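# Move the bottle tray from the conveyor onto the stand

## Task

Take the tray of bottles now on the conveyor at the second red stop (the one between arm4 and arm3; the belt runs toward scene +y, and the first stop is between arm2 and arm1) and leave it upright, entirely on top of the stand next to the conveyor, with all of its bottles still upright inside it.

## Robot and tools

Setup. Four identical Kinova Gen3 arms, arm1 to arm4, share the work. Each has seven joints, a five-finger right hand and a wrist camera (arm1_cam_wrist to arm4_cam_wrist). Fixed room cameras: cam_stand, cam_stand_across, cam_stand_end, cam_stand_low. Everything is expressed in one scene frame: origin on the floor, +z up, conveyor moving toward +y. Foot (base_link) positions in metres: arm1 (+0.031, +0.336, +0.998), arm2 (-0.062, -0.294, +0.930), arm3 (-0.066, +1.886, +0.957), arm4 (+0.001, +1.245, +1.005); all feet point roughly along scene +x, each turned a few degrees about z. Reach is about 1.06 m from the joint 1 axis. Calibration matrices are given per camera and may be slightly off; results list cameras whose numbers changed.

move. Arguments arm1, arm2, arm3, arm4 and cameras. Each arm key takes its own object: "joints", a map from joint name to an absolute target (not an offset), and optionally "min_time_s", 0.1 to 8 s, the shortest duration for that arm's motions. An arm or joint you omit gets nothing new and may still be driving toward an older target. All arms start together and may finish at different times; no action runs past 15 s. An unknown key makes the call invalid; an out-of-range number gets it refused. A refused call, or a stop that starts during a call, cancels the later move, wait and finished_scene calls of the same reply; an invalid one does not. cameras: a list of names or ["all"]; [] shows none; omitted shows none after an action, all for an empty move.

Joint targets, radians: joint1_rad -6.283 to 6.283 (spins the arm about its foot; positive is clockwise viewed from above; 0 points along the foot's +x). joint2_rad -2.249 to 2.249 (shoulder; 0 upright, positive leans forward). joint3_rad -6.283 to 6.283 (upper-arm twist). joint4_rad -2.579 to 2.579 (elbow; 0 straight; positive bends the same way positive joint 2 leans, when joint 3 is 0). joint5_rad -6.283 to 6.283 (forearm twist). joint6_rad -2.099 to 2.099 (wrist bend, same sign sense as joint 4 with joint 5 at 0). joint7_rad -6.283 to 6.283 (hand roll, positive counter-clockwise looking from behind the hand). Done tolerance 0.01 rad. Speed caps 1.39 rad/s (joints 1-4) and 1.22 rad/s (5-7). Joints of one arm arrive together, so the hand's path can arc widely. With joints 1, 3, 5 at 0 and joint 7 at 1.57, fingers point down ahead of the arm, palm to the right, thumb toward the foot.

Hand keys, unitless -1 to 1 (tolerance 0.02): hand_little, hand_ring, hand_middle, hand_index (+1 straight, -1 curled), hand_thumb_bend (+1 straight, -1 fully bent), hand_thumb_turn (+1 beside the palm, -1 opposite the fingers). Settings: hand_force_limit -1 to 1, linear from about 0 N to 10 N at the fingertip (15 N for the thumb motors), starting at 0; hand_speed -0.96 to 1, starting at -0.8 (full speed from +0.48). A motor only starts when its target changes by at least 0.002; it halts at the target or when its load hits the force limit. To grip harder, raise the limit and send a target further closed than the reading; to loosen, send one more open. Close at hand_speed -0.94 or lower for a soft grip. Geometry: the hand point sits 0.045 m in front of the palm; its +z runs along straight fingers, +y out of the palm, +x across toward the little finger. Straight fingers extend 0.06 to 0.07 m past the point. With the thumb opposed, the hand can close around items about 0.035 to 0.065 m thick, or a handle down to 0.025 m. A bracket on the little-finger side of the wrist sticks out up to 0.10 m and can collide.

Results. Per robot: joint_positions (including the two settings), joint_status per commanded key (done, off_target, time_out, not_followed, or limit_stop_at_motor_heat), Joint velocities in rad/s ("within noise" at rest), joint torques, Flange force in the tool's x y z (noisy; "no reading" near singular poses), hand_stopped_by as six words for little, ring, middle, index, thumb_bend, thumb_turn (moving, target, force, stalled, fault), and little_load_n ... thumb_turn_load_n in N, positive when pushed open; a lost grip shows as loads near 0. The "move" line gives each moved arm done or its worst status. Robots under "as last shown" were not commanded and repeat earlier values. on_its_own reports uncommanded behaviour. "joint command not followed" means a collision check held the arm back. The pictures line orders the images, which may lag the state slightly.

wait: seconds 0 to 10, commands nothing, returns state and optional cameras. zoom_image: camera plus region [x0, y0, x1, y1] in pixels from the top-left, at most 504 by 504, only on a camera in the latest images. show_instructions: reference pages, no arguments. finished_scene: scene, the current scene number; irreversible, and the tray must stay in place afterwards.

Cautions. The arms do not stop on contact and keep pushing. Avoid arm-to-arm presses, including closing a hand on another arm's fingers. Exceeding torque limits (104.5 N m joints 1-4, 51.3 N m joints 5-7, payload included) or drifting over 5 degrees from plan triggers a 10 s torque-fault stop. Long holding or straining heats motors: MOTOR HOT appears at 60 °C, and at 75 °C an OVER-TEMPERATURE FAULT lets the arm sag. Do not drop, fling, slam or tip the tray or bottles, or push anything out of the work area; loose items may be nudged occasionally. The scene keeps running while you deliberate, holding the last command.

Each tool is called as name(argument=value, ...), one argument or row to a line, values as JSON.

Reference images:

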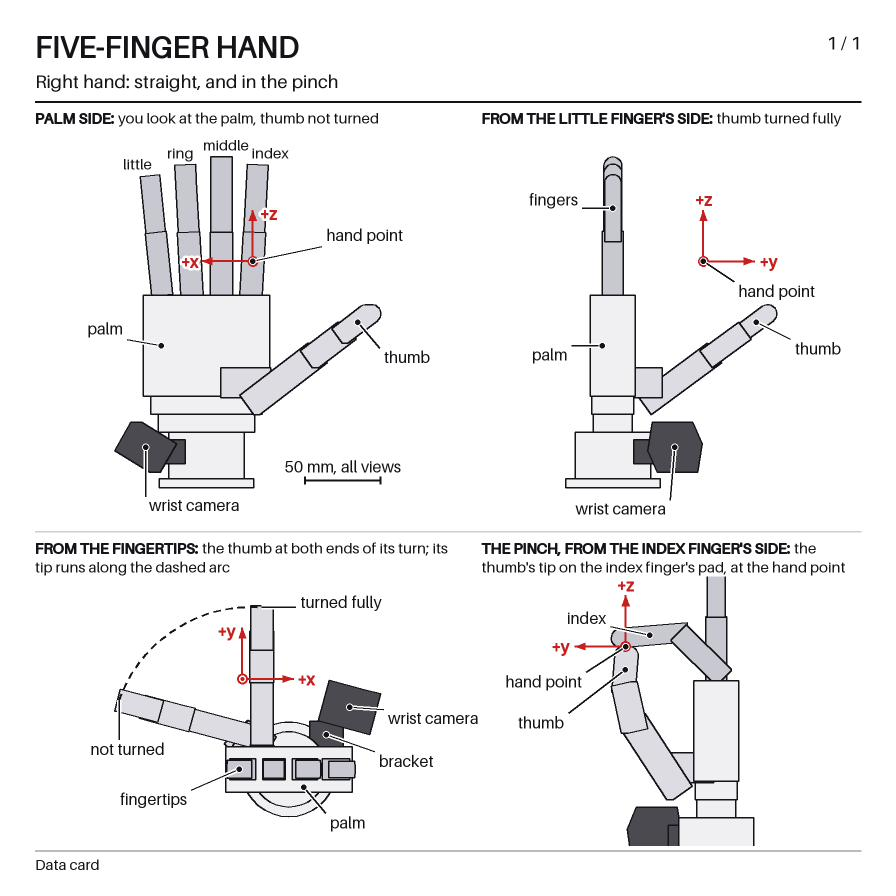

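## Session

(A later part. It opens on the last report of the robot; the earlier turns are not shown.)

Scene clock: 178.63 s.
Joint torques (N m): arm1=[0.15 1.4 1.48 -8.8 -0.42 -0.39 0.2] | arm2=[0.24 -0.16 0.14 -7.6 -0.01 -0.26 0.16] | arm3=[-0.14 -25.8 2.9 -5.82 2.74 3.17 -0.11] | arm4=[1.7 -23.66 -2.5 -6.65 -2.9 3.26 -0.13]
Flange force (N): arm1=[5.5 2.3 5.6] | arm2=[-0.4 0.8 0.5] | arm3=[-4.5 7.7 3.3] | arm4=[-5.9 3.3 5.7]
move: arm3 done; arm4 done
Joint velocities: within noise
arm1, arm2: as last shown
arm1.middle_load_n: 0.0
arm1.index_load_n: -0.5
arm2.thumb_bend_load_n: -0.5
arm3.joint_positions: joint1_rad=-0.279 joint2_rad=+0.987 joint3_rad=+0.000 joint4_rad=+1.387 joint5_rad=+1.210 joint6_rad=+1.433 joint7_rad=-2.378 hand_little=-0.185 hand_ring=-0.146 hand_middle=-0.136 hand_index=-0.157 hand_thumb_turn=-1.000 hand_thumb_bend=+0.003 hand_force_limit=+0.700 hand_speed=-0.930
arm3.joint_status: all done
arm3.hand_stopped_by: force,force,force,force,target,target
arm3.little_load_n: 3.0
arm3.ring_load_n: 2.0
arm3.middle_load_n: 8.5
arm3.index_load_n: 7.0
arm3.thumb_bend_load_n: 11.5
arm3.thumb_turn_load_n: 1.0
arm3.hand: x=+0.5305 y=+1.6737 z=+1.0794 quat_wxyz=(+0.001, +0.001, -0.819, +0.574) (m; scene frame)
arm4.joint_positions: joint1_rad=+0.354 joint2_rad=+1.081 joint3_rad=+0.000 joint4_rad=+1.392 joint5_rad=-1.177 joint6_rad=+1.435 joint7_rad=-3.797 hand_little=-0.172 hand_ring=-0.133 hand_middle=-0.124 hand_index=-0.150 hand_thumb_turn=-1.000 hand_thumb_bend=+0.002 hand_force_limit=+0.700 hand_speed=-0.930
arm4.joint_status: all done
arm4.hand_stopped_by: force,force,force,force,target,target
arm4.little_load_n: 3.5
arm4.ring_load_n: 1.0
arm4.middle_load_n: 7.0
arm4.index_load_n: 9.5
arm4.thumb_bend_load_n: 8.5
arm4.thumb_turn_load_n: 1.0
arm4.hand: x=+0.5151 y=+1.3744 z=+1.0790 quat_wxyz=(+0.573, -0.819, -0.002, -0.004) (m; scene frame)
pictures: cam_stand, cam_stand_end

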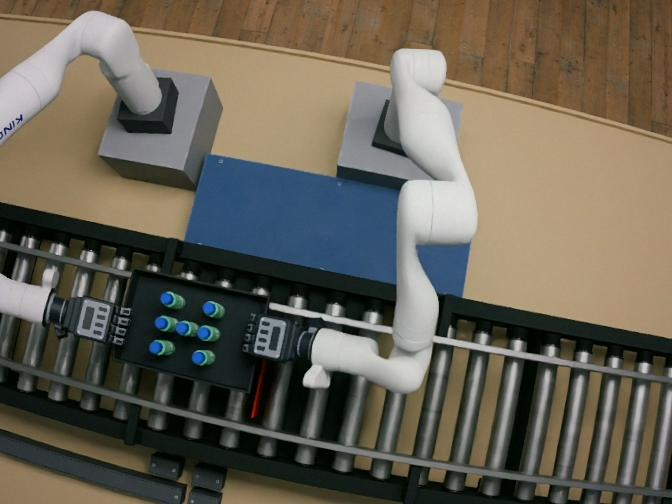

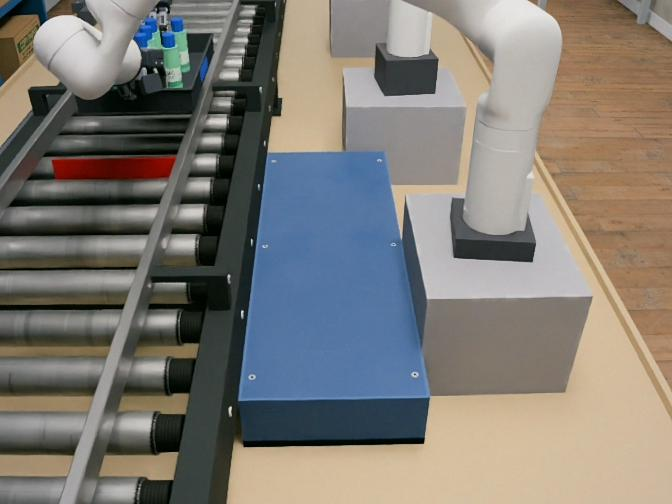

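move(
  arm4={"joints":{"joint1_rad":0.2898,"joint2_rad":1.0023,"joint4_rad":1.6326,"joint5_rad":-1.2564,"joint6_rad":1.3450,"joint7_rad":-3.6550},"min_time_s":1.6},
  arm3={"joints":{"joint1_rad":-0.3784,"joint2_rad":0.9222,"joint4_rad":1.5594,"joint5_rad":1.1507,"joint6_rad":1.4520,"joint7_rad":-2.5035},"min_time_s":1.6},
)

move(
  arm4={"joints":{"joint1_rad":0.2093,"joint2_rad":0.9438,"joint4_rad":1.8420,"joint5_rad":-1.3664,"joint6_rad":1.2737,"joint7_rad":-3.5131},"min_time_s":1.6},
  arm3={"joints":{"joint1_rad":-0.4930,"joint2_rad":0.8736,"joint4_rad":1.6972,"joint5_rad":1.0688,"joint6_rad":1.4716,"joint7_rad":-2.6133},"min_time_s":1.6},
)

move(
  arm4={"joints":{"joint1_rad":0.1071,"joint2_rad":0.9041,"joint4_rad":2.0264,"joint5_rad":-1.5114,"joint6_rad":1.2262,"joint7_rad":-3.3660},"min_time_s":1.6},
  arm3={"joints":{"joint1_rad":-0.6230,"joint2_rad":0.8387,"joint4_rad":1.8020,"joint5_rad":0.9656,"joint6_rad":1.4911,"joint7_rad":-2.7081},"min_time_s":1.6},
  cameras=["cam_stand","cam_stand_end"],
)

move(
  arm4={"joints":{"joint1_rad":-0.0247,"joint2_rad":0.8837,"joint4_rad":2.1874,"joint5_rad":-1.6938,"joint6_rad":1.2122,"joint7_rad":-3.2161},"min_time_s":1.6},
  arm3={"joints":{"joint1_rad":-0.7666,"joint2_rad":0.8169,"joint4_rad":1.8736,"joint5_rad":0.8438,"joint6_rad":1.5118,"joint7_rad":-2.7880},"min_time_s":1.6},
)

move(
  arm4={"joints":{"joint1_rad":-0.1942,"joint2_rad":0.8813,"joint4_rad":2.3220,"joint5_rad":-1.9098,"joint6_rad":1.2417,"joint7_rad":-3.0797},"min_time_s":1.6},
  arm3={"joints":{"joint1_rad":-0.9186,"joint2_rad":0.8059,"joint4_rad":1.9110,"joint5_rad":0.7090,"joint6_rad":1.5379,"joint7_rad":-2.8526},"min_time_s":1.6},
  cameras=["cam_stand","cam_stand_end"],
)

Scene clock: 209.33 s.
Joint torques (N m): arm1=[0.15 1.42 1.51 -8.79 -0.45 -0.36 0.2] | arm2=[0.25 -0.18 0.1 -7.67 0.04 -0.28 0.12] | arm3=[-0.25 -23.77 2.55 -4.67 2.28 3.46 -0.11] | arm4=[1.86 -21.7 -2.22 -5.6 -2.45 3.5 -0.17]
Flange force (N): arm1=[5.5 2.3 5.7] | arm2=[-0.5 0.6 0.7] | arm3=[-3.9 7.9 3.4] | arm4=[-5.3 3.3 5.3]
move: arm3 done; arm4 done
Joint velocities: within noise
arm1, arm2: as last shown
arm1.index_load_n: 0.0
arm3.joint_positions: joint1_rad=-0.378 joint2_rad=+0.922 joint3_rad=+0.000 joint4_rad=+1.559 joint5_rad=+1.151 joint6_rad=+1.452 joint7_rad=-2.503 hand_little=-0.185 hand_ring=-0.146 hand_middle=-0.136 hand_index=-0.157 hand_thumb_turn=-1.000 hand_thumb_bend=+0.003 hand_force_limit=+0.700 hand_speed=-0.930
arm3.joint_status: all done
arm3.hand_stopped_by: force,force,force,force,target,target
arm3.little_load_n: 3.5
arm3.ring_load_n: 2.0
arm3.middle_load_n: 8.0
arm3.index_load_n: 6.5
arm3.thumb_bend_load_n: 11.5
arm3.thumb_turn_load_n: 1.0
arm3.hand: x=+0.4809 y=+1.7187 z=+1.0794 quat_wxyz=(+0.001, +0.001, -0.819, +0.574) (m; scene frame)
arm4.joint_positions: joint1_rad=+0.290 joint2_rad=+1.002 joint3_rad=+0.000 joint4_rad=+1.633 joint5_rad=-1.256 joint6_rad=+1.345 joint7_rad=-3.655 hand_little=-0.172 hand_ring=-0.133 hand_middle=-0.124 hand_index=-0.150 hand_thumb_turn=-1.000 hand_thumb_bend=+0.002 hand_force_limit=+0.700 hand_speed=-0.930
arm4.joint_status: all done
arm4.hand_stopped_by: force,force,force,force,target,target
arm4.little_load_n: 3.5
arm4.ring_load_n: 1.0
arm4.middle_load_n: 7.5
arm4.index_load_n: 9.0
arm4.thumb_bend_load_n: 9.0
arm4.thumb_turn_load_n: 1.0
arm4.hand: x=+0.4655 y=+1.4194 z=+1.0790 quat_wxyz=(+0.573, -0.819, -0.002, -0.004) (m; scene frame)
pictures: none

Scene clock: 211.27 s.
Joint torques (N m): arm1=[0.12 1.42 1.5 -8.8 -0.42 -0.35 0.21] | arm2=[0.27 -0.13 0.21 -7.58 0.04 -0.3 0.19] | arm3=[-0.1 -21.95 2.49 -3.51 1.88 3.72 -0.09] | arm4=[1.72 -19.92 -2.26 -4.41 -1.98 3.84 -0.13]
Flange force (N): arm1=[5.5 2.4 5.8] | arm2=[-0.2 1.1 0.3] | arm3=[-3.5 8.3 3.0] | arm4=[-4.4 3.3 4.5]
move: arm3 done; arm4 done
Joint velocities: within noise
arm1, arm2: as last shown
arm2.thumb_bend_load_n: 0.0
arm3.joint_positions: joint1_rad=-0.493 joint2_rad=+0.874 joint3_rad=+0.000 joint4_rad=+1.697 joint5_rad=+1.069 joint6_rad=+1.472 joint7_rad=-2.613 hand_little=-0.185 hand_ring=-0.146 hand_middle=-0.136 hand_index=-0.157 hand_thumb_turn=-1.000 hand_thumb_bend=+0.003 hand_force_limit=+0.700 hand_speed=-0.930
arm3.joint_status: all done
arm3.hand_stopped_by: force,force,force,force,target,target
arm3.little_load_n: 3.0
arm3.ring_load_n: 2.0
arm3.middle_load_n: 8.0
arm3.index_load_n: 6.0
arm3.thumb_bend_load_n: 12.0
arm3.thumb_turn_load_n: 1.0
arm3.hand: x=+0.4312 y=+1.7637 z=+1.0793 quat_wxyz=(+0.001, +0.001, -0.819, +0.574) (m; scene frame)
arm4.joint_positions: joint1_rad=+0.209 joint2_rad=+0.944 joint3_rad=+0.000 joint4_rad=+1.842 joint5_rad=-1.366 joint6_rad=+1.274 joint7_rad=-3.513 hand_little=-0.172 hand_ring=-0.133 hand_middle=-0.124 hand_index=-0.150 hand_thumb_turn=-1.000 hand_thumb_bend=+0.002 hand_force_limit=+0.700 hand_speed=-0.930
arm4.joint_status: all done
arm4.hand_stopped_by: force,force,force,force,target,target
arm4.little_load_n: 3.5
arm4.ring_load_n: 1.0
arm4.middle_load_n: 7.5
arm4.index_load_n: 9.5
arm4.thumb_bend_load_n: 9.0
arm4.thumb_turn_load_n: 1.0
arm4.hand: x=+0.4158 y=+1.4645 z=+1.0791 quat_wxyz=(+0.573, -0.819, -0.002, -0.004) (m; scene frame)
pictures: none

Scene clock: 213.20 s.
Joint torques (N m): arm1=[0.12 1.45 1.49 -8.79 -0.43 -0.37 0.21] | arm2=[0.23 -0.15 0.18 -7.59 -0.03 -0.27 0.17] | arm3=[-0.72 -20.43 1.52 -2.83 1.47 3.62 -0.09] | arm4=[2.33 -18.39 -1.49 -3.38 -1.33 3.79 -0.1]
Flange force (N): arm1=[5.6 2.3 5.7] | arm2=[-0.4 1.0 0.4] | arm3=[-3.0 7.9 4.3] | arm4=[-4.0 2.5 5.6]
move: arm3 done; arm4 done
Joint velocities: within noise
arm1, arm2: as last shown
arm1.thumb_bend_load_n: 0.5
arm3.joint_positions: joint1_rad=-0.623 joint2_rad=+0.839 joint3_rad=+0.000 joint4_rad=+1.802 joint5_rad=+0.966 joint6_rad=+1.491 joint7_rad=-2.708 hand_little=-0.185 hand_ring=-0.146 hand_middle=-0.136 hand_index=-0.157 hand_thumb_turn=-1.000 hand_thumb_bend=+0.003 hand_force_limit=+0.700 hand_speed=-0.930
arm3.joint_status: all done
arm3.hand_stopped_by: force,force,force,force,target,target
arm3.little_load_n: 3.0
arm3.ring_load_n: 2.0
arm3.middle_load_n: 8.0
arm3.index_load_n: 6.5
arm3.thumb_bend_load_n: 12.0
arm3.thumb_turn_load_n: 1.0
arm3.hand: x=+0.3818 y=+1.8090 z=+1.0793 quat_wxyz=(+0.001, +0.001, -0.819, +0.574) (m; scene frame)
arm4.joint_positions: joint1_rad=+0.107 joint2_rad=+0.904 joint3_rad=+0.000 joint4_rad=+2.026 joint5_rad=-1.511 joint6_rad=+1.226 joint7_rad=-3.366 hand_little=-0.172 hand_ring=-0.133 hand_middle=-0.124 hand_index=-0.150 hand_thumb_turn=-1.000 hand_thumb_bend=+0.002 hand_force_limit=+0.700 hand_speed=-0.930
arm4.joint_status: all done
arm4.hand_stopped_by: force,force,force,force,target,target
arm4.little_load_n: 3.0
arm4.ring_load_n: 1.0
arm4.middle_load_n: 7.0
arm4.index_load_n: 9.0
arm4.thumb_bend_load_n: 9.5
arm4.thumb_turn_load_n: 1.0
arm4.hand: x=+0.3662 y=+1.5095 z=+1.0793 quat_wxyz=(+0.573, -0.819, -0.002, -0.004) (m; scene frame)
pictures: cam_stand, cam_stand_end

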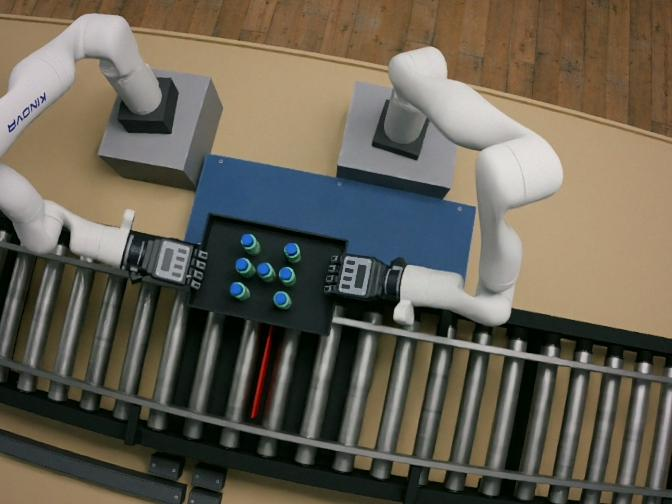

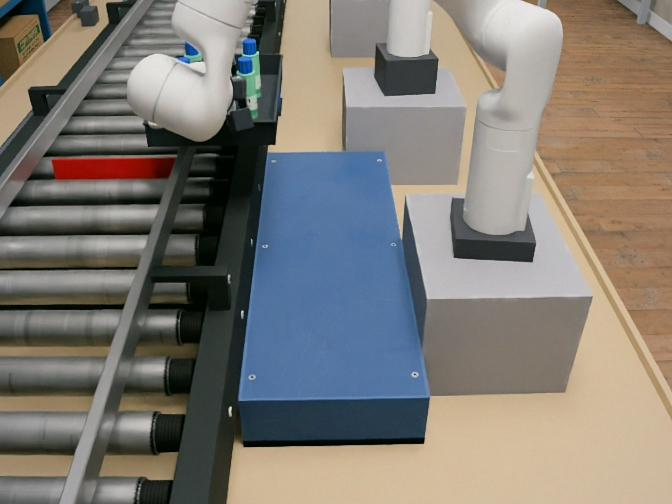

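Scene clock: 215.13 s.
Joint torques (N m): arm1=[0.17 1.43 1.52 -8.8 -0.42 -0.37 0.22] | arm2=[0.26 -0.22 0.15 -7.7 0.01 -0.29 0.17] | arm3=[-1.27 -19.37 0.74 -2.56 1.16 3.45 -0.14] | arm4=[2.7 -17.1 -0.91 -2.07 -0.72 3.66 -0.12]
Flange force (N): arm1=[5.6 2.4 5.7] | arm2=[-0.4 0.9 0.7] | arm3=[-2.6 7.4 5.7] | arm4=[-3.3 1.8 6.7]
move: arm3 done; arm4 done
Joint velocities: within noise
arm1, arm2: as last shown
arm1.index_load_n: -0.5
arm1.thumb_bend_load_n: 0.0
arm3.joint_positions: joint1_rad=-0.767 joint2_rad=+0.817 joint3_rad=+0.000 joint4_rad=+1.874 joint5_rad=+0.844 joint6_rad=+1.512 joint7_rad=-2.788 hand_little=-0.186 hand_ring=-0.146 hand_middle=-0.136 hand_index=-0.157 hand_thumb_turn=-1.000 hand_thumb_bend=+0.003 hand_force_limit=+0.700 hand_speed=-0.930
arm3.joint_status: all done
arm3.hand_stopped_by: force,force,force,force,target,target
arm3.little_load_n: 2.5
arm3.ring_load_n: 2.0
arm3.middle_load_n: 8.5
arm3.index_load_n: 7.0
arm3.thumb_bend_load_n: 11.5
arm3.thumb_turn_load_n: 1.0
arm3.hand: x=+0.3323 y=+1.8543 z=+1.0790 quat_wxyz=(+0.001, +0.001, -0.819, +0.574) (m; scene frame)
arm4.joint_positions: joint1_rad=-0.025 joint2_rad=+0.884 joint3_rad=+0.000 joint4_rad=+2.187 joint5_rad=-1.694 joint6_rad=+1.212 joint7_rad=-3.216 hand_little=-0.172 hand_ring=-0.133 hand_middle=-0.124 hand_index=-0.150 hand_thumb_turn=-1.000 hand_thumb_bend=+0.002 hand_force_limit=+0.700 hand_speed=-0.930
arm4.joint_status: all done
arm4.hand_stopped_by: force,force,force,force,target,target
arm4.little_load_n: 2.5
arm4.ring_load_n: 0.5
arm4.middle_load_n: 7.5
arm4.index_load_n: 9.5
arm4.thumb_bend_load_n: 10.5
arm4.thumb_turn_load_n: 1.5
arm4.hand: x=+0.3165 y=+1.5546 z=+1.0793 quat_wxyz=(+0.573, -0.819, -0.002, -0.004) (m; scene frame)
pictures: none

Scene clock: 217.10 s.
Joint torques (N m): arm1=[0.16 1.43 1.54 -8.78 -0.43 -0.37 0.21] | arm2=[0.23 -0.16 0.17 -7.63 0.01 -0.3 0.16] | arm3=[-1.03 -18.59 0.58 -2.12 0.97 3.49 -0.11] | arm4=[2.48 -16.34 -0.99 -0.99 -0.24 3.72 -0.15]
Flange force (N): arm1=[5.6 2.4 5.6] | arm2=[-0.3 0.9 0.5] | arm3=[-2.0 7.6 5.5] | arm4=[-2.9 1.8 6.5]
move: arm3 done; arm4 done
Joint velocities: within noise
arm1, arm2: as last shown
arm1.index_load_n: 0.0
arm3.joint_positions: joint1_rad=-0.919 joint2_rad=+0.806 joint3_rad=+0.000 joint4_rad=+1.911 joint5_rad=+0.709 joint6_rad=+1.538 joint7_rad=-2.853 hand_little=-0.186 hand_ring=-0.146 hand_middle=-0.136 hand_index=-0.157 hand_thumb_turn=-1.000 hand_thumb_bend=+0.003 hand_force_limit=+0.700 hand_speed=-0.930
arm3.joint_status: all done
arm3.hand_stopped_by: force,force,force,force,target,target
arm3.little_load_n: 3.0
arm3.ring_load_n: 2.0
arm3.middle_load_n: 8.5
arm3.index_load_n: 7.0
arm3.thumb_bend_load_n: 11.5
arm3.thumb_turn_load_n: 1.0
arm3.hand: x=+0.2828 y=+1.8993 z=+1.0789 quat_wxyz=(+0.001, +0.001, -0.819, +0.573) (m; scene frame)
arm4.joint_positions: joint1_rad=-0.194 joint2_rad=+0.881 joint3_rad=+0.000 joint4_rad=+2.322 joint5_rad=-1.910 joint6_rad=+1.242 joint7_rad=-3.080 hand_little=-0.173 hand_ring=-0.133 hand_middle=-0.124 hand_index=-0.150 hand_thumb_turn=-1.000 hand_thumb_bend=+0.003 hand_force_limit=+0.700 hand_speed=-0.930
arm4.joint_status: all done
arm4.hand_stopped_by: force,force,force,force,target,target
arm4.little_load_n: 2.0
arm4.ring_load_n: 0.5
arm4.middle_load_n: 6.5
arm4.index_load_n: 8.5
arm4.thumb_bend_load_n: 13.0
arm4.thumb_turn_load_n: 1.5
arm4.hand: x=+0.2669 y=+1.5996 z=+1.0794 quat_wxyz=(+0.573, -0.819, -0.002, -0.004) (m; scene frame)
pictures: cam_stand, cam_stand_end

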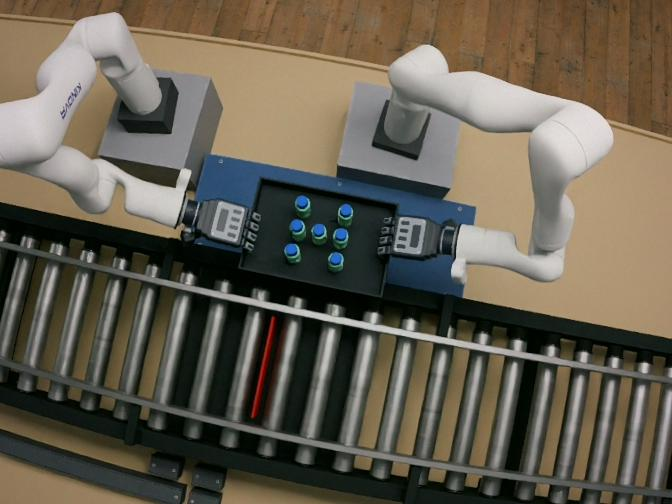

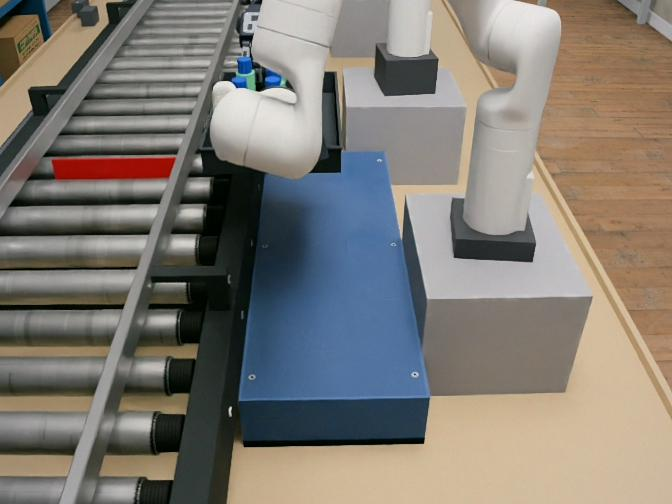

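move(
  arm4={"joints":{"joint1_rad":-0.4070,"joint2_rad":0.8925,"joint4_rad":2.4231,"joint5_rad":-2.1484,"joint6_rad":1.3136,"joint7_rad":-2.9866},"min_time_s":1.6},
  arm3={"joints":{"joint1_rad":-1.0734,"joint2_rad":0.8059,"joint4_rad":1.9127,"joint5_rad":0.5684,"joint6_rad":1.5744,"joint7_rad":-2.9047},"min_time_s":1.6},
)

move(
  arm4={"joints":{"joint1_rad":-0.6573,"joint2_rad":0.9047,"joint4_rad":2.4804,"joint5_rad":-2.3977,"joint6_rad":1.3976,"joint7_rad":-2.9670},"min_time_s":1.6},
  arm3={"joints":{"joint1_rad":-1.2236,"joint2_rad":0.8167,"joint4_rad":1.8785,"joint5_rad":0.4307,"joint6_rad":1.6251,"joint7_rad":-2.9489},"min_time_s":1.6},
  cameras=["cam_stand","cam_stand_end"],
)

move(
  arm4={"joints":{"joint1_rad":-0.6585,"joint2_rad":1.0849,"joint4_rad":2.4396,"joint5_rad":-2.4103,"joint6_rad":1.5011,"joint7_rad":-2.8728},"min_time_s":1.6},
  arm3={"joints":{"joint1_rad":-1.2231,"joint2_rad":0.9318,"joint4_rad":1.8702,"joint5_rad":0.4309,"joint6_rad":1.5279,"joint7_rad":-2.9934},"min_time_s":1.6},
)

move(
  arm4={"joints":{"joint1_rad":-0.6597,"joint2_rad":1.2467,"joint4_rad":2.3732,"joint5_rad":-2.4135,"joint6_rad":1.5725,"joint7_rad":-2.8096},"min_time_s":1.6},
  arm3={"joints":{"joint1_rad":-1.2227,"joint2_rad":1.0504,"joint4_rad":1.8422,"joint5_rad":0.4344,"joint6_rad":1.4455,"joint7_rad":-3.0315},"min_time_s":1.6},
  cameras=["cam_stand","cam_stand_low"],
)

Scene clock: 234.80 s.
Joint torques (N m): arm1=[0.14 1.45 1.52 -8.76 -0.43 -0.37 0.24] | arm2=[0.27 -0.15 0.17 -7.65 0.01 -0.26 0.14] | arm3=[-0.67 -18.15 0.52 -1.7 0.8 3.65 -0.07] | arm4=[2.19 -16.01 -1.09 -0.36 0.09 3.78 -0.12]
Flange force (N): arm1=[5.6 2.4 5.6] | arm2=[-0.4 0.8 0.7] | arm3=[-1.6 8.0 4.9] | arm4=[-2.5 1.4 5.7]
move: arm3 done; arm4 done
Joint velocities: within noise
arm1.joint_positions: joint1_rad=+0.129 joint2_rad=-0.435 joint3_rad=-0.099 joint4_rad=+1.525 joint5_rad=+0.008 joint6_rad=+1.958 joint7_rad=-2.111 hand_little=+1.000 hand_ring=+1.000 hand_middle=+1.000 hand_index=+1.000 hand_thumb_turn=+1.000 hand_thumb_bend=+1.000 hand_force_limit=+0.000 hand_speed=-0.800
arm1.joint_status: not commanded
arm1.hand_stopped_by: target,target,target,target,target,target
arm1.little_load_n: 0.0
arm1.ring_load_n: 0.0
arm1.middle_load_n: 0.0
arm1.index_load_n: 0.0
arm1.thumb_bend_load_n: 0.0
arm1.thumb_turn_load_n: 0.0
arm1.hand: x=+0.2238 y=+0.3616 z=+1.4910 quat_wxyz=(-0.046, -0.246, -0.968, +0.012) (m; scene frame)
arm2.joint_positions: joint1_rad=+0.712 joint2_rad=-0.419 joint3_rad=-0.089 joint4_rad=+1.492 joint5_rad=-0.007 joint6_rad=+1.927 joint7_rad=-2.145 hand_little=+1.000 hand_ring=+1.000 hand_middle=+1.000 hand_index=+1.000 hand_thumb_turn=+1.000 hand_thumb_bend=+1.000 hand_force_limit=+0.000 hand_speed=-0.800
arm2.joint_status: not commanded
arm2.hand_stopped_by: target,target,target,target,target,target
arm2.little_load_n: 0.0
arm2.ring_load_n: 0.0
arm2.middle_load_n: 0.0
arm2.index_load_n: 0.0
arm2.thumb_bend_load_n: 0.0
arm2.thumb_turn_load_n: 0.0
arm2.hand: x=+0.0994 y=-0.4263 z=+1.4377 quat_wxyz=(-0.068, -0.622, -0.779, +0.022) (m; scene frame)
arm3.joint_positions: joint1_rad=-1.073 joint2_rad=+0.806 joint3_rad=+0.000 joint4_rad=+1.913 joint5_rad=+0.568 joint6_rad=+1.574 joint7_rad=-2.905 hand_little=-0.186 hand_ring=-0.146 hand_middle=-0.136 hand_index=-0.157 hand_thumb_turn=-1.000 hand_thumb_bend=+0.003 hand_force_limit=+0.700 hand_speed=-0.930
arm3.joint_status: all done
arm3.hand_stopped_by: force,force,force,force,target,target
arm3.little_load_n: 3.0
arm3.ring_load_n: 1.5
arm3.middle_load_n: 8.0
arm3.index_load_n: 6.0
arm3.thumb_bend_load_n: 12.0
arm3.thumb_turn_load_n: 1.0
arm3.hand: x=+0.2331 y=+1.9443 z=+1.0787 quat_wxyz=(+0.001, +0.001, -0.819, +0.573) (m; scene frame)
arm4.joint_positions: joint1_rad=-0.407 joint2_rad=+0.892 joint3_rad=+0.000 joint4_rad=+2.423 joint5_rad=-2.148 joint6_rad=+1.314 joint7_rad=-2.987 hand_little=-0.173 hand_ring=-0.133 hand_middle=-0.124 hand_index=-0.150 hand_thumb_turn=-1.000 hand_thumb_bend=+0.003 hand_force_limit=+0.700 hand_speed=-0.930
arm4.joint_status: all done
arm4.hand_stopped_by: force,force,force,force,target,target
arm4.little_load_n: 2.0
arm4.ring_load_n: 0.0
arm4.middle_load_n: 6.0
arm4.index_load_n: 8.0
arm4.thumb_bend_load_n: 14.0
arm4.thumb_turn_load_n: 1.5
arm4.hand: x=+0.2173 y=+1.6446 z=+1.0795 quat_wxyz=(+0.573, -0.819, -0.002, -0.004) (m; scene frame)
pictures: none

Scene clock: 236.77 s.
Joint torques (N m): arm1=[0.13 1.42 1.5 -8.78 -0.43 -0.39 0.21] | arm2=[0.21 -0.13 0.15 -7.62 -0.01 -0.29 0.19] | arm3=[-0.18 -18.09 0.74 -1.14 0.73 3.91 -0.1] | arm4=[1.74 -16.36 -1.16 -0.61 0.24 4.02 -0.12]
Flange force (N): arm1=[5.5 2.3 5.6] | arm2=[-0.3 0.9 0.5] | arm3=[-1.2 8.7 3.2] | arm4=[-2.4 1.6 4.0]
move: arm3 done; arm4 done
Joint velocities: within noise
arm1, arm2: as last shown
arm1.little_load_n: 0.5
arm3.joint_positions: joint1_rad=-1.224 joint2_rad=+0.817 joint3_rad=+0.000 joint4_rad=+1.878 joint5_rad=+0.431 joint6_rad=+1.625 joint7_rad=-2.949 hand_little=-0.186 hand_ring=-0.146 hand_middle=-0.136 hand_index=-0.157 hand_thumb_turn=-1.000 hand_thumb_bend=+0.003 hand_force_limit=+0.700 hand_speed=-0.930
arm3.joint_status: all done
arm3.hand_stopped_by: force,force,force,force,target,target
arm3.little_load_n: 3.0
arm3.ring_load_n: 2.0
arm3.middle_load_n: 8.0
arm3.index_load_n: 6.0
arm3.thumb_bend_load_n: 12.5
arm3.thumb_turn_load_n: 1.0
arm3.hand: x=+0.1834 y=+1.9894 z=+1.0787 quat_wxyz=(+0.001, +0.001, -0.819, +0.573) (m; scene frame)
arm4.joint_positions: joint1_rad=-0.657 joint2_rad=+0.905 joint3_rad=+0.000 joint4_rad=+2.480 joint5_rad=-2.398 joint6_rad=+1.398 joint7_rad=-2.967 hand_little=-0.173 hand_ring=-0.133 hand_middle=-0.124 hand_index=-0.150 hand_thumb_turn=-1.000 hand_thumb_bend=+0.003 hand_force_limit=+0.700 hand_speed=-0.930
arm4.joint_status: all done
arm4.hand_stopped_by: force,force,force,force,target,target
arm4.little_load_n: 2.0
arm4.ring_load_n: 0.0
arm4.middle_load_n: 5.5
arm4.index_load_n: 7.5
arm4.thumb_bend_load_n: 14.0
arm4.thumb_turn_load_n: 1.5
arm4.hand: x=+0.1677 y=+1.6896 z=+1.0794 quat_wxyz=(+0.573, -0.819, -0.002, -0.004) (m; scene frame)
pictures: cam_stand, cam_stand_end

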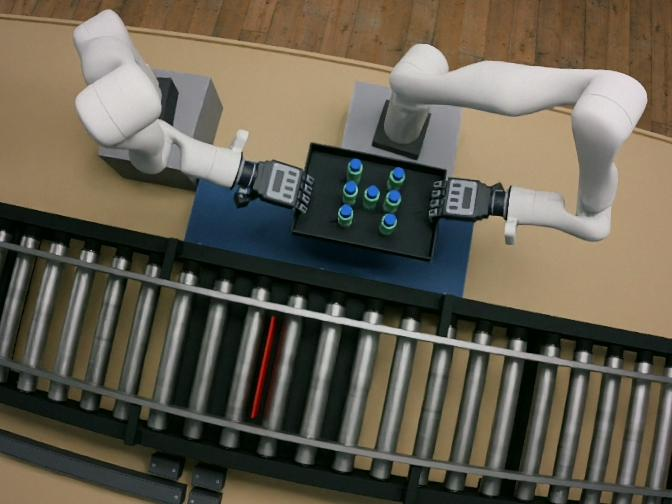

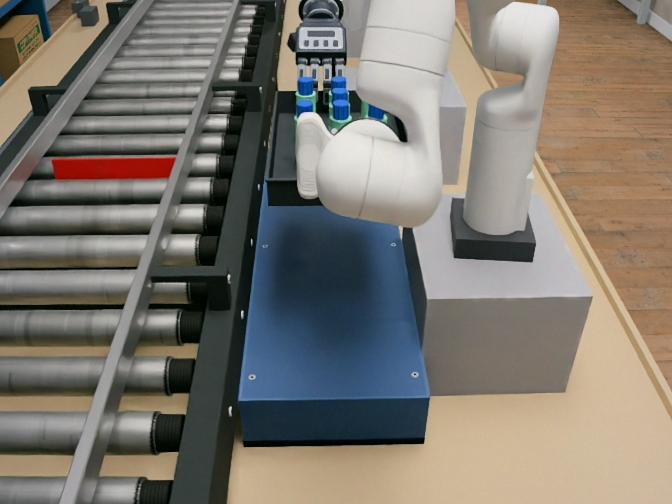

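Scene clock: 238.70 s.
Joint torques (N m): arm1=[0.14 1.45 1.52 -8.8 -0.43 -0.38 0.21] | arm2=[0.23 -0.19 0.14 -7.63 -0.01 -0.27 0.18] | arm3=[-0.37 -18.92 0.6 -0.51 0.57 3.77 -0.12] | arm4=[1.9 -16.96 -1.16 1.1 0.59 3.79 -0.09]
Flange force (N): arm1=[5.6 2.4 5.7] | arm2=[-0.4 0.9 0.5] | arm3=[-1.2 8.4 4.3] | arm4=[-1.7 1.4 5.2]
move: arm3 done; arm4 done
Joint velocities: within noise
arm1, arm2: as last shown
arm1.little_load_n: 0.0
arm2.middle_load_n: -0.5
arm3.joint_positions: joint1_rad=-1.223 joint2_rad=+0.932 joint3_rad=+0.000 joint4_rad=+1.870 joint5_rad=+0.431 joint6_rad=+1.528 joint7_rad=-2.993 hand_little=-0.186 hand_ring=-0.146 hand_middle=-0.136 hand_index=-0.157 hand_thumb_turn=-1.000 hand_thumb_bend=+0.003 hand_force_limit=+0.700 hand_speed=-0.930
arm3.joint_status: all done
arm3.hand_stopped_by: force,force,force,force,target,target
arm3.little_load_n: 3.0
arm3.ring_load_n: 2.0
arm3.middle_load_n: 8.0
arm3.index_load_n: 6.0
arm3.thumb_bend_load_n: 12.5
arm3.thumb_turn_load_n: 1.0
arm3.hand: x=+0.1835 y=+1.9893 z=+1.0286 quat_wxyz=(+0.001, +0.001, -0.819, +0.573) (m; scene frame)
arm4.joint_positions: joint1_rad=-0.658 joint2_rad=+1.085 joint3_rad=+0.000 joint4_rad=+2.440 joint5_rad=-2.410 joint6_rad=+1.501 joint7_rad=-2.873 hand_little=-0.173 hand_ring=-0.133 hand_middle=-0.124 hand_index=-0.150 hand_thumb_turn=-1.000 hand_thumb_bend=+0.003 hand_force_limit=+0.700 hand_speed=-0.930
arm4.joint_status: all done
arm4.hand_stopped_by: force,force,force,force,target,target
arm4.little_load_n: 1.5
arm4.ring_load_n: 0.0
arm4.middle_load_n: 6.0
arm4.index_load_n: 8.0
arm4.thumb_bend_load_n: 14.0
arm4.thumb_turn_load_n: 1.5
arm4.hand: x=+0.1677 y=+1.6895 z=+1.0294 quat_wxyz=(+0.573, -0.820, -0.002, -0.004) (m; scene frame)
pictures: none

Scene clock: 240.63 s.
Joint torques (N m): arm1=[0.15 1.39 1.51 -8.79 -0.44 -0.37 0.22] | arm2=[0.32 -0.17 0.12 -7.61 0.01 -0.33 0.14] | arm3=[-0.7 -19.85 0.61 -0.13 0.38 3.58 -0.09] | arm4=[2.05 -17.11 -1.03 2.36 0.79 3.53 -0.11]
Flange force (N): arm1=[5.5 2.4 5.6] | arm2=[-0.5 0.7 0.3] | arm3=[-1.2 8.0 5.7] | arm4=[-1.3 1.3 6.4]
move: arm3 done; arm4 done
Joint velocities: within noise
arm1, arm2: as last shown
arm2.little_load_n: -0.5
arm2.middle_load_n: 0.0
arm3.joint_positions: joint1_rad=-1.223 joint2_rad=+1.050 joint3_rad=+0.000 joint4_rad=+1.842 joint5_rad=+0.434 joint6_rad=+1.445 joint7_rad=-3.032 hand_little=-0.186 hand_ring=-0.146 hand_middle=-0.136 hand_index=-0.157 hand_thumb_turn=-1.000 hand_thumb_bend=+0.003 hand_force_limit=+0.700 hand_speed=-0.930
arm3.joint_status: all done
arm3.hand_stopped_by: force,force,force,force,target,target
arm3.little_load_n: 3.0
arm3.ring_load_n: 1.5
arm3.middle_load_n: 8.0
arm3.index_load_n: 6.5
arm3.thumb_bend_load_n: 12.0
arm3.thumb_turn_load_n: 1.0
arm3.hand: x=+0.1835 y=+1.9893 z=+0.9786 quat_wxyz=(+0.001, +0.001, -0.819, +0.573) (m; scene frame)
arm4.joint_positions: joint1_rad=-0.660 joint2_rad=+1.247 joint3_rad=+0.000 joint4_rad=+2.373 joint5_rad=-2.413 joint6_rad=+1.573 joint7_rad=-2.810 hand_little=-0.173 hand_ring=-0.133 hand_middle=-0.124 hand_index=-0.150 hand_thumb_turn=-1.000 hand_thumb_bend=+0.003 hand_force_limit=+0.700 hand_speed=-0.930
arm4.joint_status: all done
arm4.hand_stopped_by: force,force,force,force,target,target
arm4.little_load_n: 1.0
arm4.ring_load_n: 0.0
arm4.middle_load_n: 6.0
arm4.index_load_n: 8.5
arm4.thumb_bend_load_n: 14.0
arm4.thumb_turn_load_n: 1.5
arm4.hand: x=+0.1676 y=+1.6894 z=+0.9795 quat_wxyz=(+0.573, -0.819, -0.002, -0.004) (m; scene frame)
pictures: cam_stand, cam_stand_low

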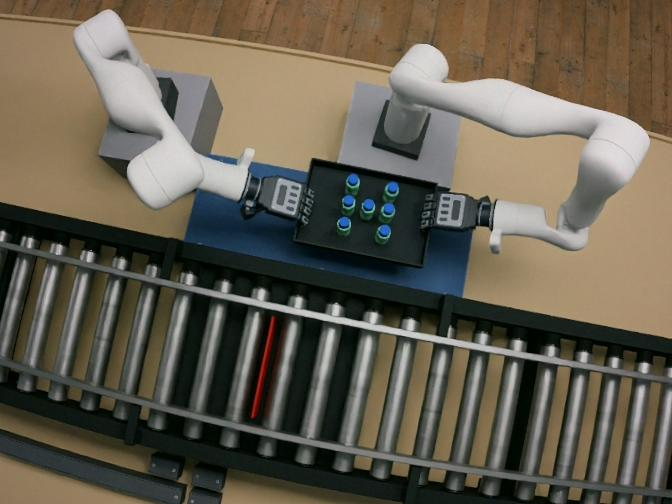

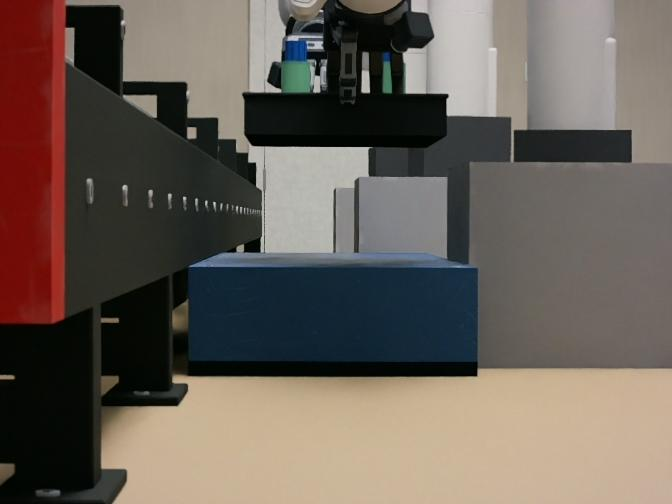

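move(
  arm4={"joints":{"joint1_rad":-0.6609,"joint2_rad":1.3908,"joint4_rad":2.2857,"joint5_rad":-2.4137,"joint6_rad":1.6152,"joint7_rad":-2.7724},"min_time_s":1.6},
  arm3={"joints":{"joint1_rad":-1.2223,"joint2_rad":1.1703,"joint4_rad":1.7949,"joint5_rad":0.4398,"joint6_rad":1.3796,"joint7_rad":-3.0625},"min_time_s":1.6},
)

move(
  arm4={"joints":{"joint1_rad":-0.6619,"joint2_rad":1.4952,"joint4_rad":2.2033,"joint5_rad":-2.4138,"joint6_rad":1.6319,"joint7_rad":-2.7581},"min_time_s":1.5},
  arm3={"joints":{"joint1_rad":-1.2220,"joint2_rad":1.2662,"joint4_rad":1.7436,"joint5_rad":0.4442,"joint6_rad":1.3392,"joint7_rad":-3.0820},"min_time_s":1.5},
)

move(
  arm4={"joints":{"joint1_rad":-0.6624,"joint2_rad":1.5446,"joint4_rad":2.1585,"joint5_rad":-2.4140,"joint6_rad":1.6356,"joint7_rad":-2.7552},"min_time_s":1.2},
  arm3={"joints":{"joint1_rad":-1.2218,"joint2_rad":1.3139,"joint4_rad":1.7136,"joint5_rad":0.4462,"joint6_rad":1.3232,"joint7_rad":-3.0899},"min_time_s":1.2},
  cameras=["cam_stand_low"],
)

zoom_image(
  camera="cam_stand_low",
  region=[180, 120, 500, 300],
)

Scene clock: 259.60 s.
Joint torques (N m): arm1=[0.14 1.42 1.48 -8.78 -0.41 -0.37 0.21] | arm2=[0.25 -0.13 0.16 -7.63 0.03 -0.3 0.16] | arm3=[-0.84 -20.75 0.45 0.14 0.34 3.45 -0.1] | arm4=[2.17 -17.09 -0.8 3.19 0.91 3.34 -0.1]
Flange force (N): arm1=[5.5 2.3 5.7] | arm2=[-0.3 0.8 0.5] | arm3=[-0.9 7.8 6.9] | arm4=[-1.1 1.4 7.4]
move: arm3 done; arm4 done
Joint velocities: within noise
arm1, arm2: as last shown
arm1.thumb_turn_load_n: -0.5
arm2.little_load_n: 0.0
arm3.joint_positions: joint1_rad=-1.222 joint2_rad=+1.170 joint3_rad=+0.000 joint4_rad=+1.795 joint5_rad=+0.440 joint6_rad=+1.380 joint7_rad=-3.062 hand_little=-0.186 hand_ring=-0.146 hand_middle=-0.136 hand_index=-0.157 hand_thumb_turn=-1.000 hand_thumb_bend=+0.003 hand_force_limit=+0.700 hand_speed=-0.930
arm3.joint_status: all done
arm3.hand_stopped_by: force,force,force,force,target,target
arm3.little_load_n: 3.0
arm3.ring_load_n: 2.0
arm3.middle_load_n: 8.0
arm3.index_load_n: 7.0
arm3.thumb_bend_load_n: 12.0
arm3.thumb_turn_load_n: 1.0
arm3.hand: x=+0.1835 y=+1.9893 z=+0.9286 quat_wxyz=(+0.001, +0.001, -0.819, +0.573) (m; scene frame)
arm4.joint_positions: joint1_rad=-0.661 joint2_rad=+1.391 joint3_rad=+0.000 joint4_rad=+2.286 joint5_rad=-2.414 joint6_rad=+1.615 joint7_rad=-2.772 hand_little=-0.173 hand_ring=-0.133 hand_middle=-0.124 hand_index=-0.150 hand_thumb_turn=-1.000 hand_thumb_bend=+0.003 hand_force_limit=+0.700 hand_speed=-0.930
arm4.joint_status: all done
arm4.hand_stopped_by: force,force,force,force,target,target
arm4.little_load_n: 1.0
arm4.ring_load_n: 0.0
arm4.middle_load_n: 6.5
arm4.index_load_n: 9.0
arm4.thumb_bend_load_n: 14.0
arm4.thumb_turn_load_n: 1.5
arm4.hand: x=+0.1676 y=+1.6892 z=+0.9295 quat_wxyz=(+0.573, -0.819, -0.002, -0.004) (m; scene frame)
pictures: none

Scene clock: 261.40 s.
Joint torques (N m): arm1=[0.16 1.43 1.52 -8.79 -0.45 -0.38 0.22] | arm2=[0.29 -0.11 0.14 -7.67 0.02 -0.29 0.14] | arm3=[-1.01 -21.34 0.5 0.4 0.33 3.36 -0.1] | arm4=[2.18 -16.84 -0.68 3.53 0.99 3.27 -0.1]
Flange force (N): arm1=[5.6 2.4 5.7] | arm2=[-0.3 0.6 0.7] | arm3=[-0.8 7.6 7.4] | arm4=[-0.9 1.1 7.9]
move: arm3 done; arm4 done
Joint velocities: within noise
arm1, arm2: as last shown
arm1.thumb_turn_load_n: 0.0
arm3.joint_positions: joint1_rad=-1.222 joint2_rad=+1.266 joint3_rad=+0.000 joint4_rad=+1.744 joint5_rad=+0.444 joint6_rad=+1.339 joint7_rad=-3.082 hand_little=-0.186 hand_ring=-0.146 hand_middle=-0.136 hand_index=-0.157 hand_thumb_turn=-1.000 hand_thumb_bend=+0.003 hand_force_limit=+0.700 hand_speed=-0.930
arm3.joint_status: all done
arm3.hand_stopped_by: force,force,force,force,target,target
arm3.little_load_n: 3.0
arm3.ring_load_n: 1.5
arm3.middle_load_n: 8.5
arm3.index_load_n: 6.5
arm3.thumb_bend_load_n: 12.0
arm3.thumb_turn_load_n: 1.0
arm3.hand: x=+0.1836 y=+1.9894 z=+0.8886 quat_wxyz=(+0.001, +0.001, -0.819, +0.573) (m; scene frame)
arm4.joint_positions: joint1_rad=-0.662 joint2_rad=+1.495 joint3_rad=+0.000 joint4_rad=+2.203 joint5_rad=-2.414 joint6_rad=+1.632 joint7_rad=-2.758 hand_little=-0.173 hand_ring=-0.133 hand_middle=-0.124 hand_index=-0.150 hand_thumb_turn=-1.000 hand_thumb_bend=+0.003 hand_force_limit=+0.700 hand_speed=-0.930
arm4.joint_status: all done
arm4.hand_stopped_by: force,force,force,force,target,target
arm4.little_load_n: 1.0
arm4.ring_load_n: 0.0
arm4.middle_load_n: 6.5
arm4.index_load_n: 9.5
arm4.thumb_bend_load_n: 14.0
arm4.thumb_turn_load_n: 1.5
arm4.hand: x=+0.1676 y=+1.6891 z=+0.8895 quat_wxyz=(+0.573, -0.819, -0.002, -0.004) (m; scene frame)
pictures: none

Scene clock: 262.90 s.
Joint torques (N m): arm1=[0.12 1.42 1.54 -8.82 -0.44 -0.37 0.22] | arm2=[0.28 -0.17 0.16 -7.66 0.02 -0.31 0.12] | arm3=[-1.02 -21.63 0.43 0.54 0.29 3.34 -0.1] | arm4=[2.22 -16.77 -0.63 3.62 0.97 3.24 -0.1]
Flange force (N): arm1=[5.6 2.5 5.8] | arm2=[-0.4 0.7 0.5] | arm3=[-0.9 7.7 7.6] | arm4=[-0.8 1.2 8.0]
move: arm3 done; arm4 done
Joint velocities: within noise
arm1, arm2: as last shown
arm1.little_load_n: 0.5
arm2.index_load_n: 0.5
arm2.thumb_turn_load_n: 0.5
arm3.joint_positions: joint1_rad=-1.222 joint2_rad=+1.314 joint3_rad=+0.000 joint4_rad=+1.714 joint5_rad=+0.446 joint6_rad=+1.323 joint7_rad=-3.090 hand_little=-0.186 hand_ring=-0.146 hand_middle=-0.136 hand_index=-0.157 hand_thumb_turn=-1.000 hand_thumb_bend=+0.003 hand_force_limit=+0.700 hand_speed=-0.930
arm3.joint_status: all done
arm3.hand_stopped_by: force,force,force,force,target,target
arm3.little_load_n: 2.5
arm3.ring_load_n: 2.0
arm3.middle_load_n: 8.0
arm3.index_load_n: 7.0
arm3.thumb_bend_load_n: 12.0
arm3.thumb_turn_load_n: 1.0
arm3.hand: x=+0.1836 y=+1.9893 z=+0.8686 quat_wxyz=(+0.001, +0.001, -0.819, +0.573) (m; scene frame)
arm4.joint_positions: joint1_rad=-0.662 joint2_rad=+1.545 joint3_rad=+0.000 joint4_rad=+2.159 joint5_rad=-2.414 joint6_rad=+1.636 joint7_rad=-2.755 hand_little=-0.173 hand_ring=-0.133 hand_middle=-0.124 hand_index=-0.150 hand_thumb_turn=-1.000 hand_thumb_bend=+0.003 hand_force_limit=+0.700 hand_speed=-0.930
arm4.joint_status: all done
arm4.hand_stopped_by: force,force,force,force,target,target
arm4.little_load_n: 1.0
arm4.ring_load_n: 0.0
arm4.middle_load_n: 6.5
arm4.index_load_n: 10.0
arm4.thumb_bend_load_n: 13.5
arm4.thumb_turn_load_n: 1.5
arm4.hand: x=+0.1675 y=+1.6891 z=+0.8695 quat_wxyz=(+0.573, -0.819, -0.002, -0.004) (m; scene frame)
pictures: cam_stand_low

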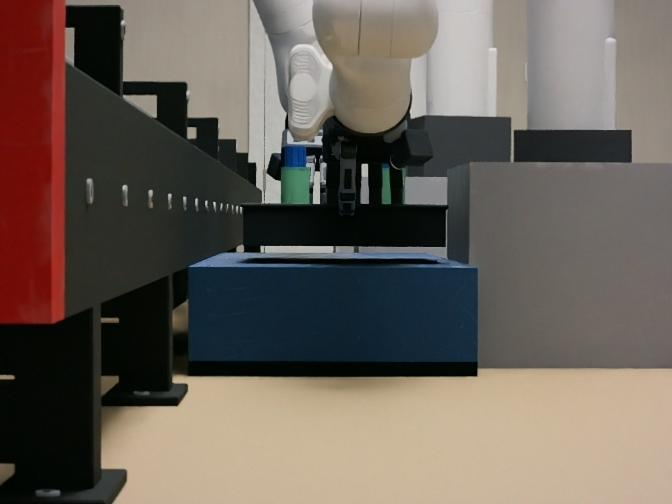

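Scaled by 1.575 from the camera's 672x504 image, which has a finer 960x720 frame.

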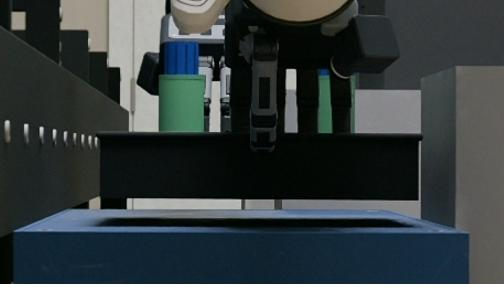

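move(
  arm4={"joints":{"joint1_rad":-0.6629,"joint2_rad":1.5876,"joint4_rad":2.1161,"joint5_rad":-2.4142,"joint6_rad":1.6361,"joint7_rad":-2.7551},"min_time_s":1.5},
  arm3={"joints":{"joint1_rad":-1.2216,"joint2_rad":1.3568,"joint4_rad":1.6841,"joint5_rad":0.4479,"joint6_rad":1.3112,"joint7_rad":-3.0959},"min_time_s":1.5},
  cameras=["cam_stand_low"],
)

zoom_image(
  camera="cam_stand_low",
  region=[180, 120, 500, 300],
)

Scene clock: 271.27 s.
Joint torques (N m): arm1=[0.16 1.41 1.5 -8.79 -0.43 -0.39 0.22] | arm2=[0.28 -0.12 0.17 -7.59 0.02 -0.26 0.17] | arm3=[0.56 -17.09 0.26 0.05 0.48 0.35 -0.04] | arm4=[1.31 -13.73 -0.02 2.52 0.14 1.32 0.02]
Flange force (N): arm1=[5.5 2.4 5.6] | arm2=[-0.3 0.9 0.5] | arm3=[0.4 -3.3 -3.3] | arm4=[-0.8 -6.4 0.4]
move: arm3 done; arm4 done
Joint velocities: within noise
arm1, arm2: as last shown
arm1.little_load_n: 0.0
arm2.index_load_n: 0.0
arm2.thumb_turn_load_n: 0.0
arm3.joint_positions: joint1_rad=-1.222 joint2_rad=+1.357 joint3_rad=+0.000 joint4_rad=+1.684 joint5_rad=+0.448 joint6_rad=+1.311 joint7_rad=-3.096 hand_little=-0.186 hand_ring=-0.146 hand_middle=-0.136 hand_index=-0.157 hand_thumb_turn=-1.000 hand_thumb_bend=+0.003 hand_force_limit=+0.700 hand_speed=-0.930
arm3.joint_status: all done
arm3.hand_stopped_by: force,force,force,force,target,target
arm3.little_load_n: 1.5
arm3.ring_load_n: 1.0
arm3.middle_load_n: 7.5
arm3.index_load_n: 6.5
arm3.thumb_bend_load_n: 10.0
arm3.thumb_turn_load_n: 0.5
arm3.hand: x=+0.1836 y=+1.9893 z=+0.8506 quat_wxyz=(+0.001, +0.001, -0.819, +0.573) (m; scene frame)
arm4.joint_positions: joint1_rad=-0.663 joint2_rad=+1.588 joint3_rad=+0.000 joint4_rad=+2.116 joint5_rad=-2.414 joint6_rad=+1.636 joint7_rad=-2.755 hand_little=-0.173 hand_ring=-0.133 hand_middle=-0.124 hand_index=-0.150 hand_thumb_turn=-1.000 hand_thumb_bend=+0.003 hand_force_limit=+0.700 hand_speed=-0.930
arm4.joint_status: all done
arm4.hand_stopped_by: force,force,force,force,target,target
arm4.little_load_n: 0.0
arm4.ring_load_n: -0.5
arm4.middle_load_n: 4.5
arm4.index_load_n: 8.0
arm4.thumb_bend_load_n: 7.0
arm4.thumb_turn_load_n: 0.5
arm4.hand: x=+0.1675 y=+1.6891 z=+0.8516 quat_wxyz=(+0.573, -0.819, -0.002, -0.004) (m; scene frame)
pictures: cam_stand_low

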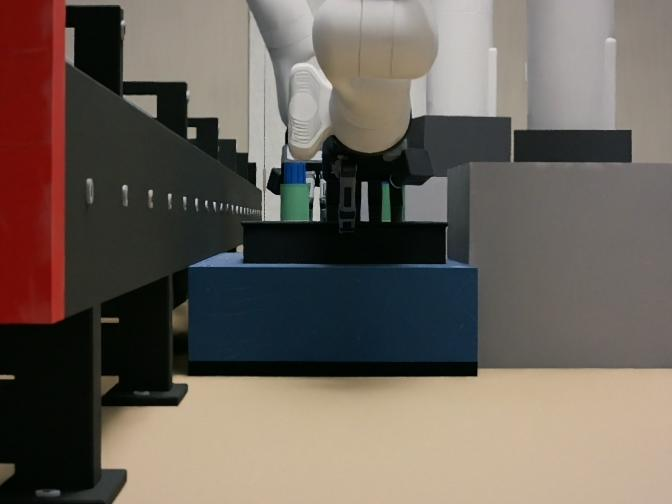

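Scaled by 1.575 from the camera's 672x504 image, which has a finer 960x720 frame.

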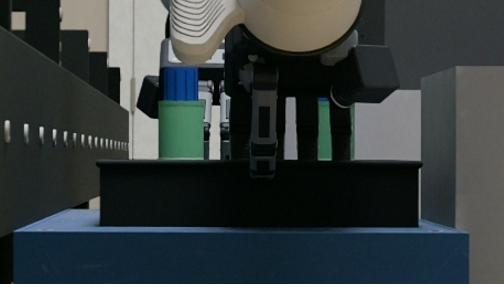

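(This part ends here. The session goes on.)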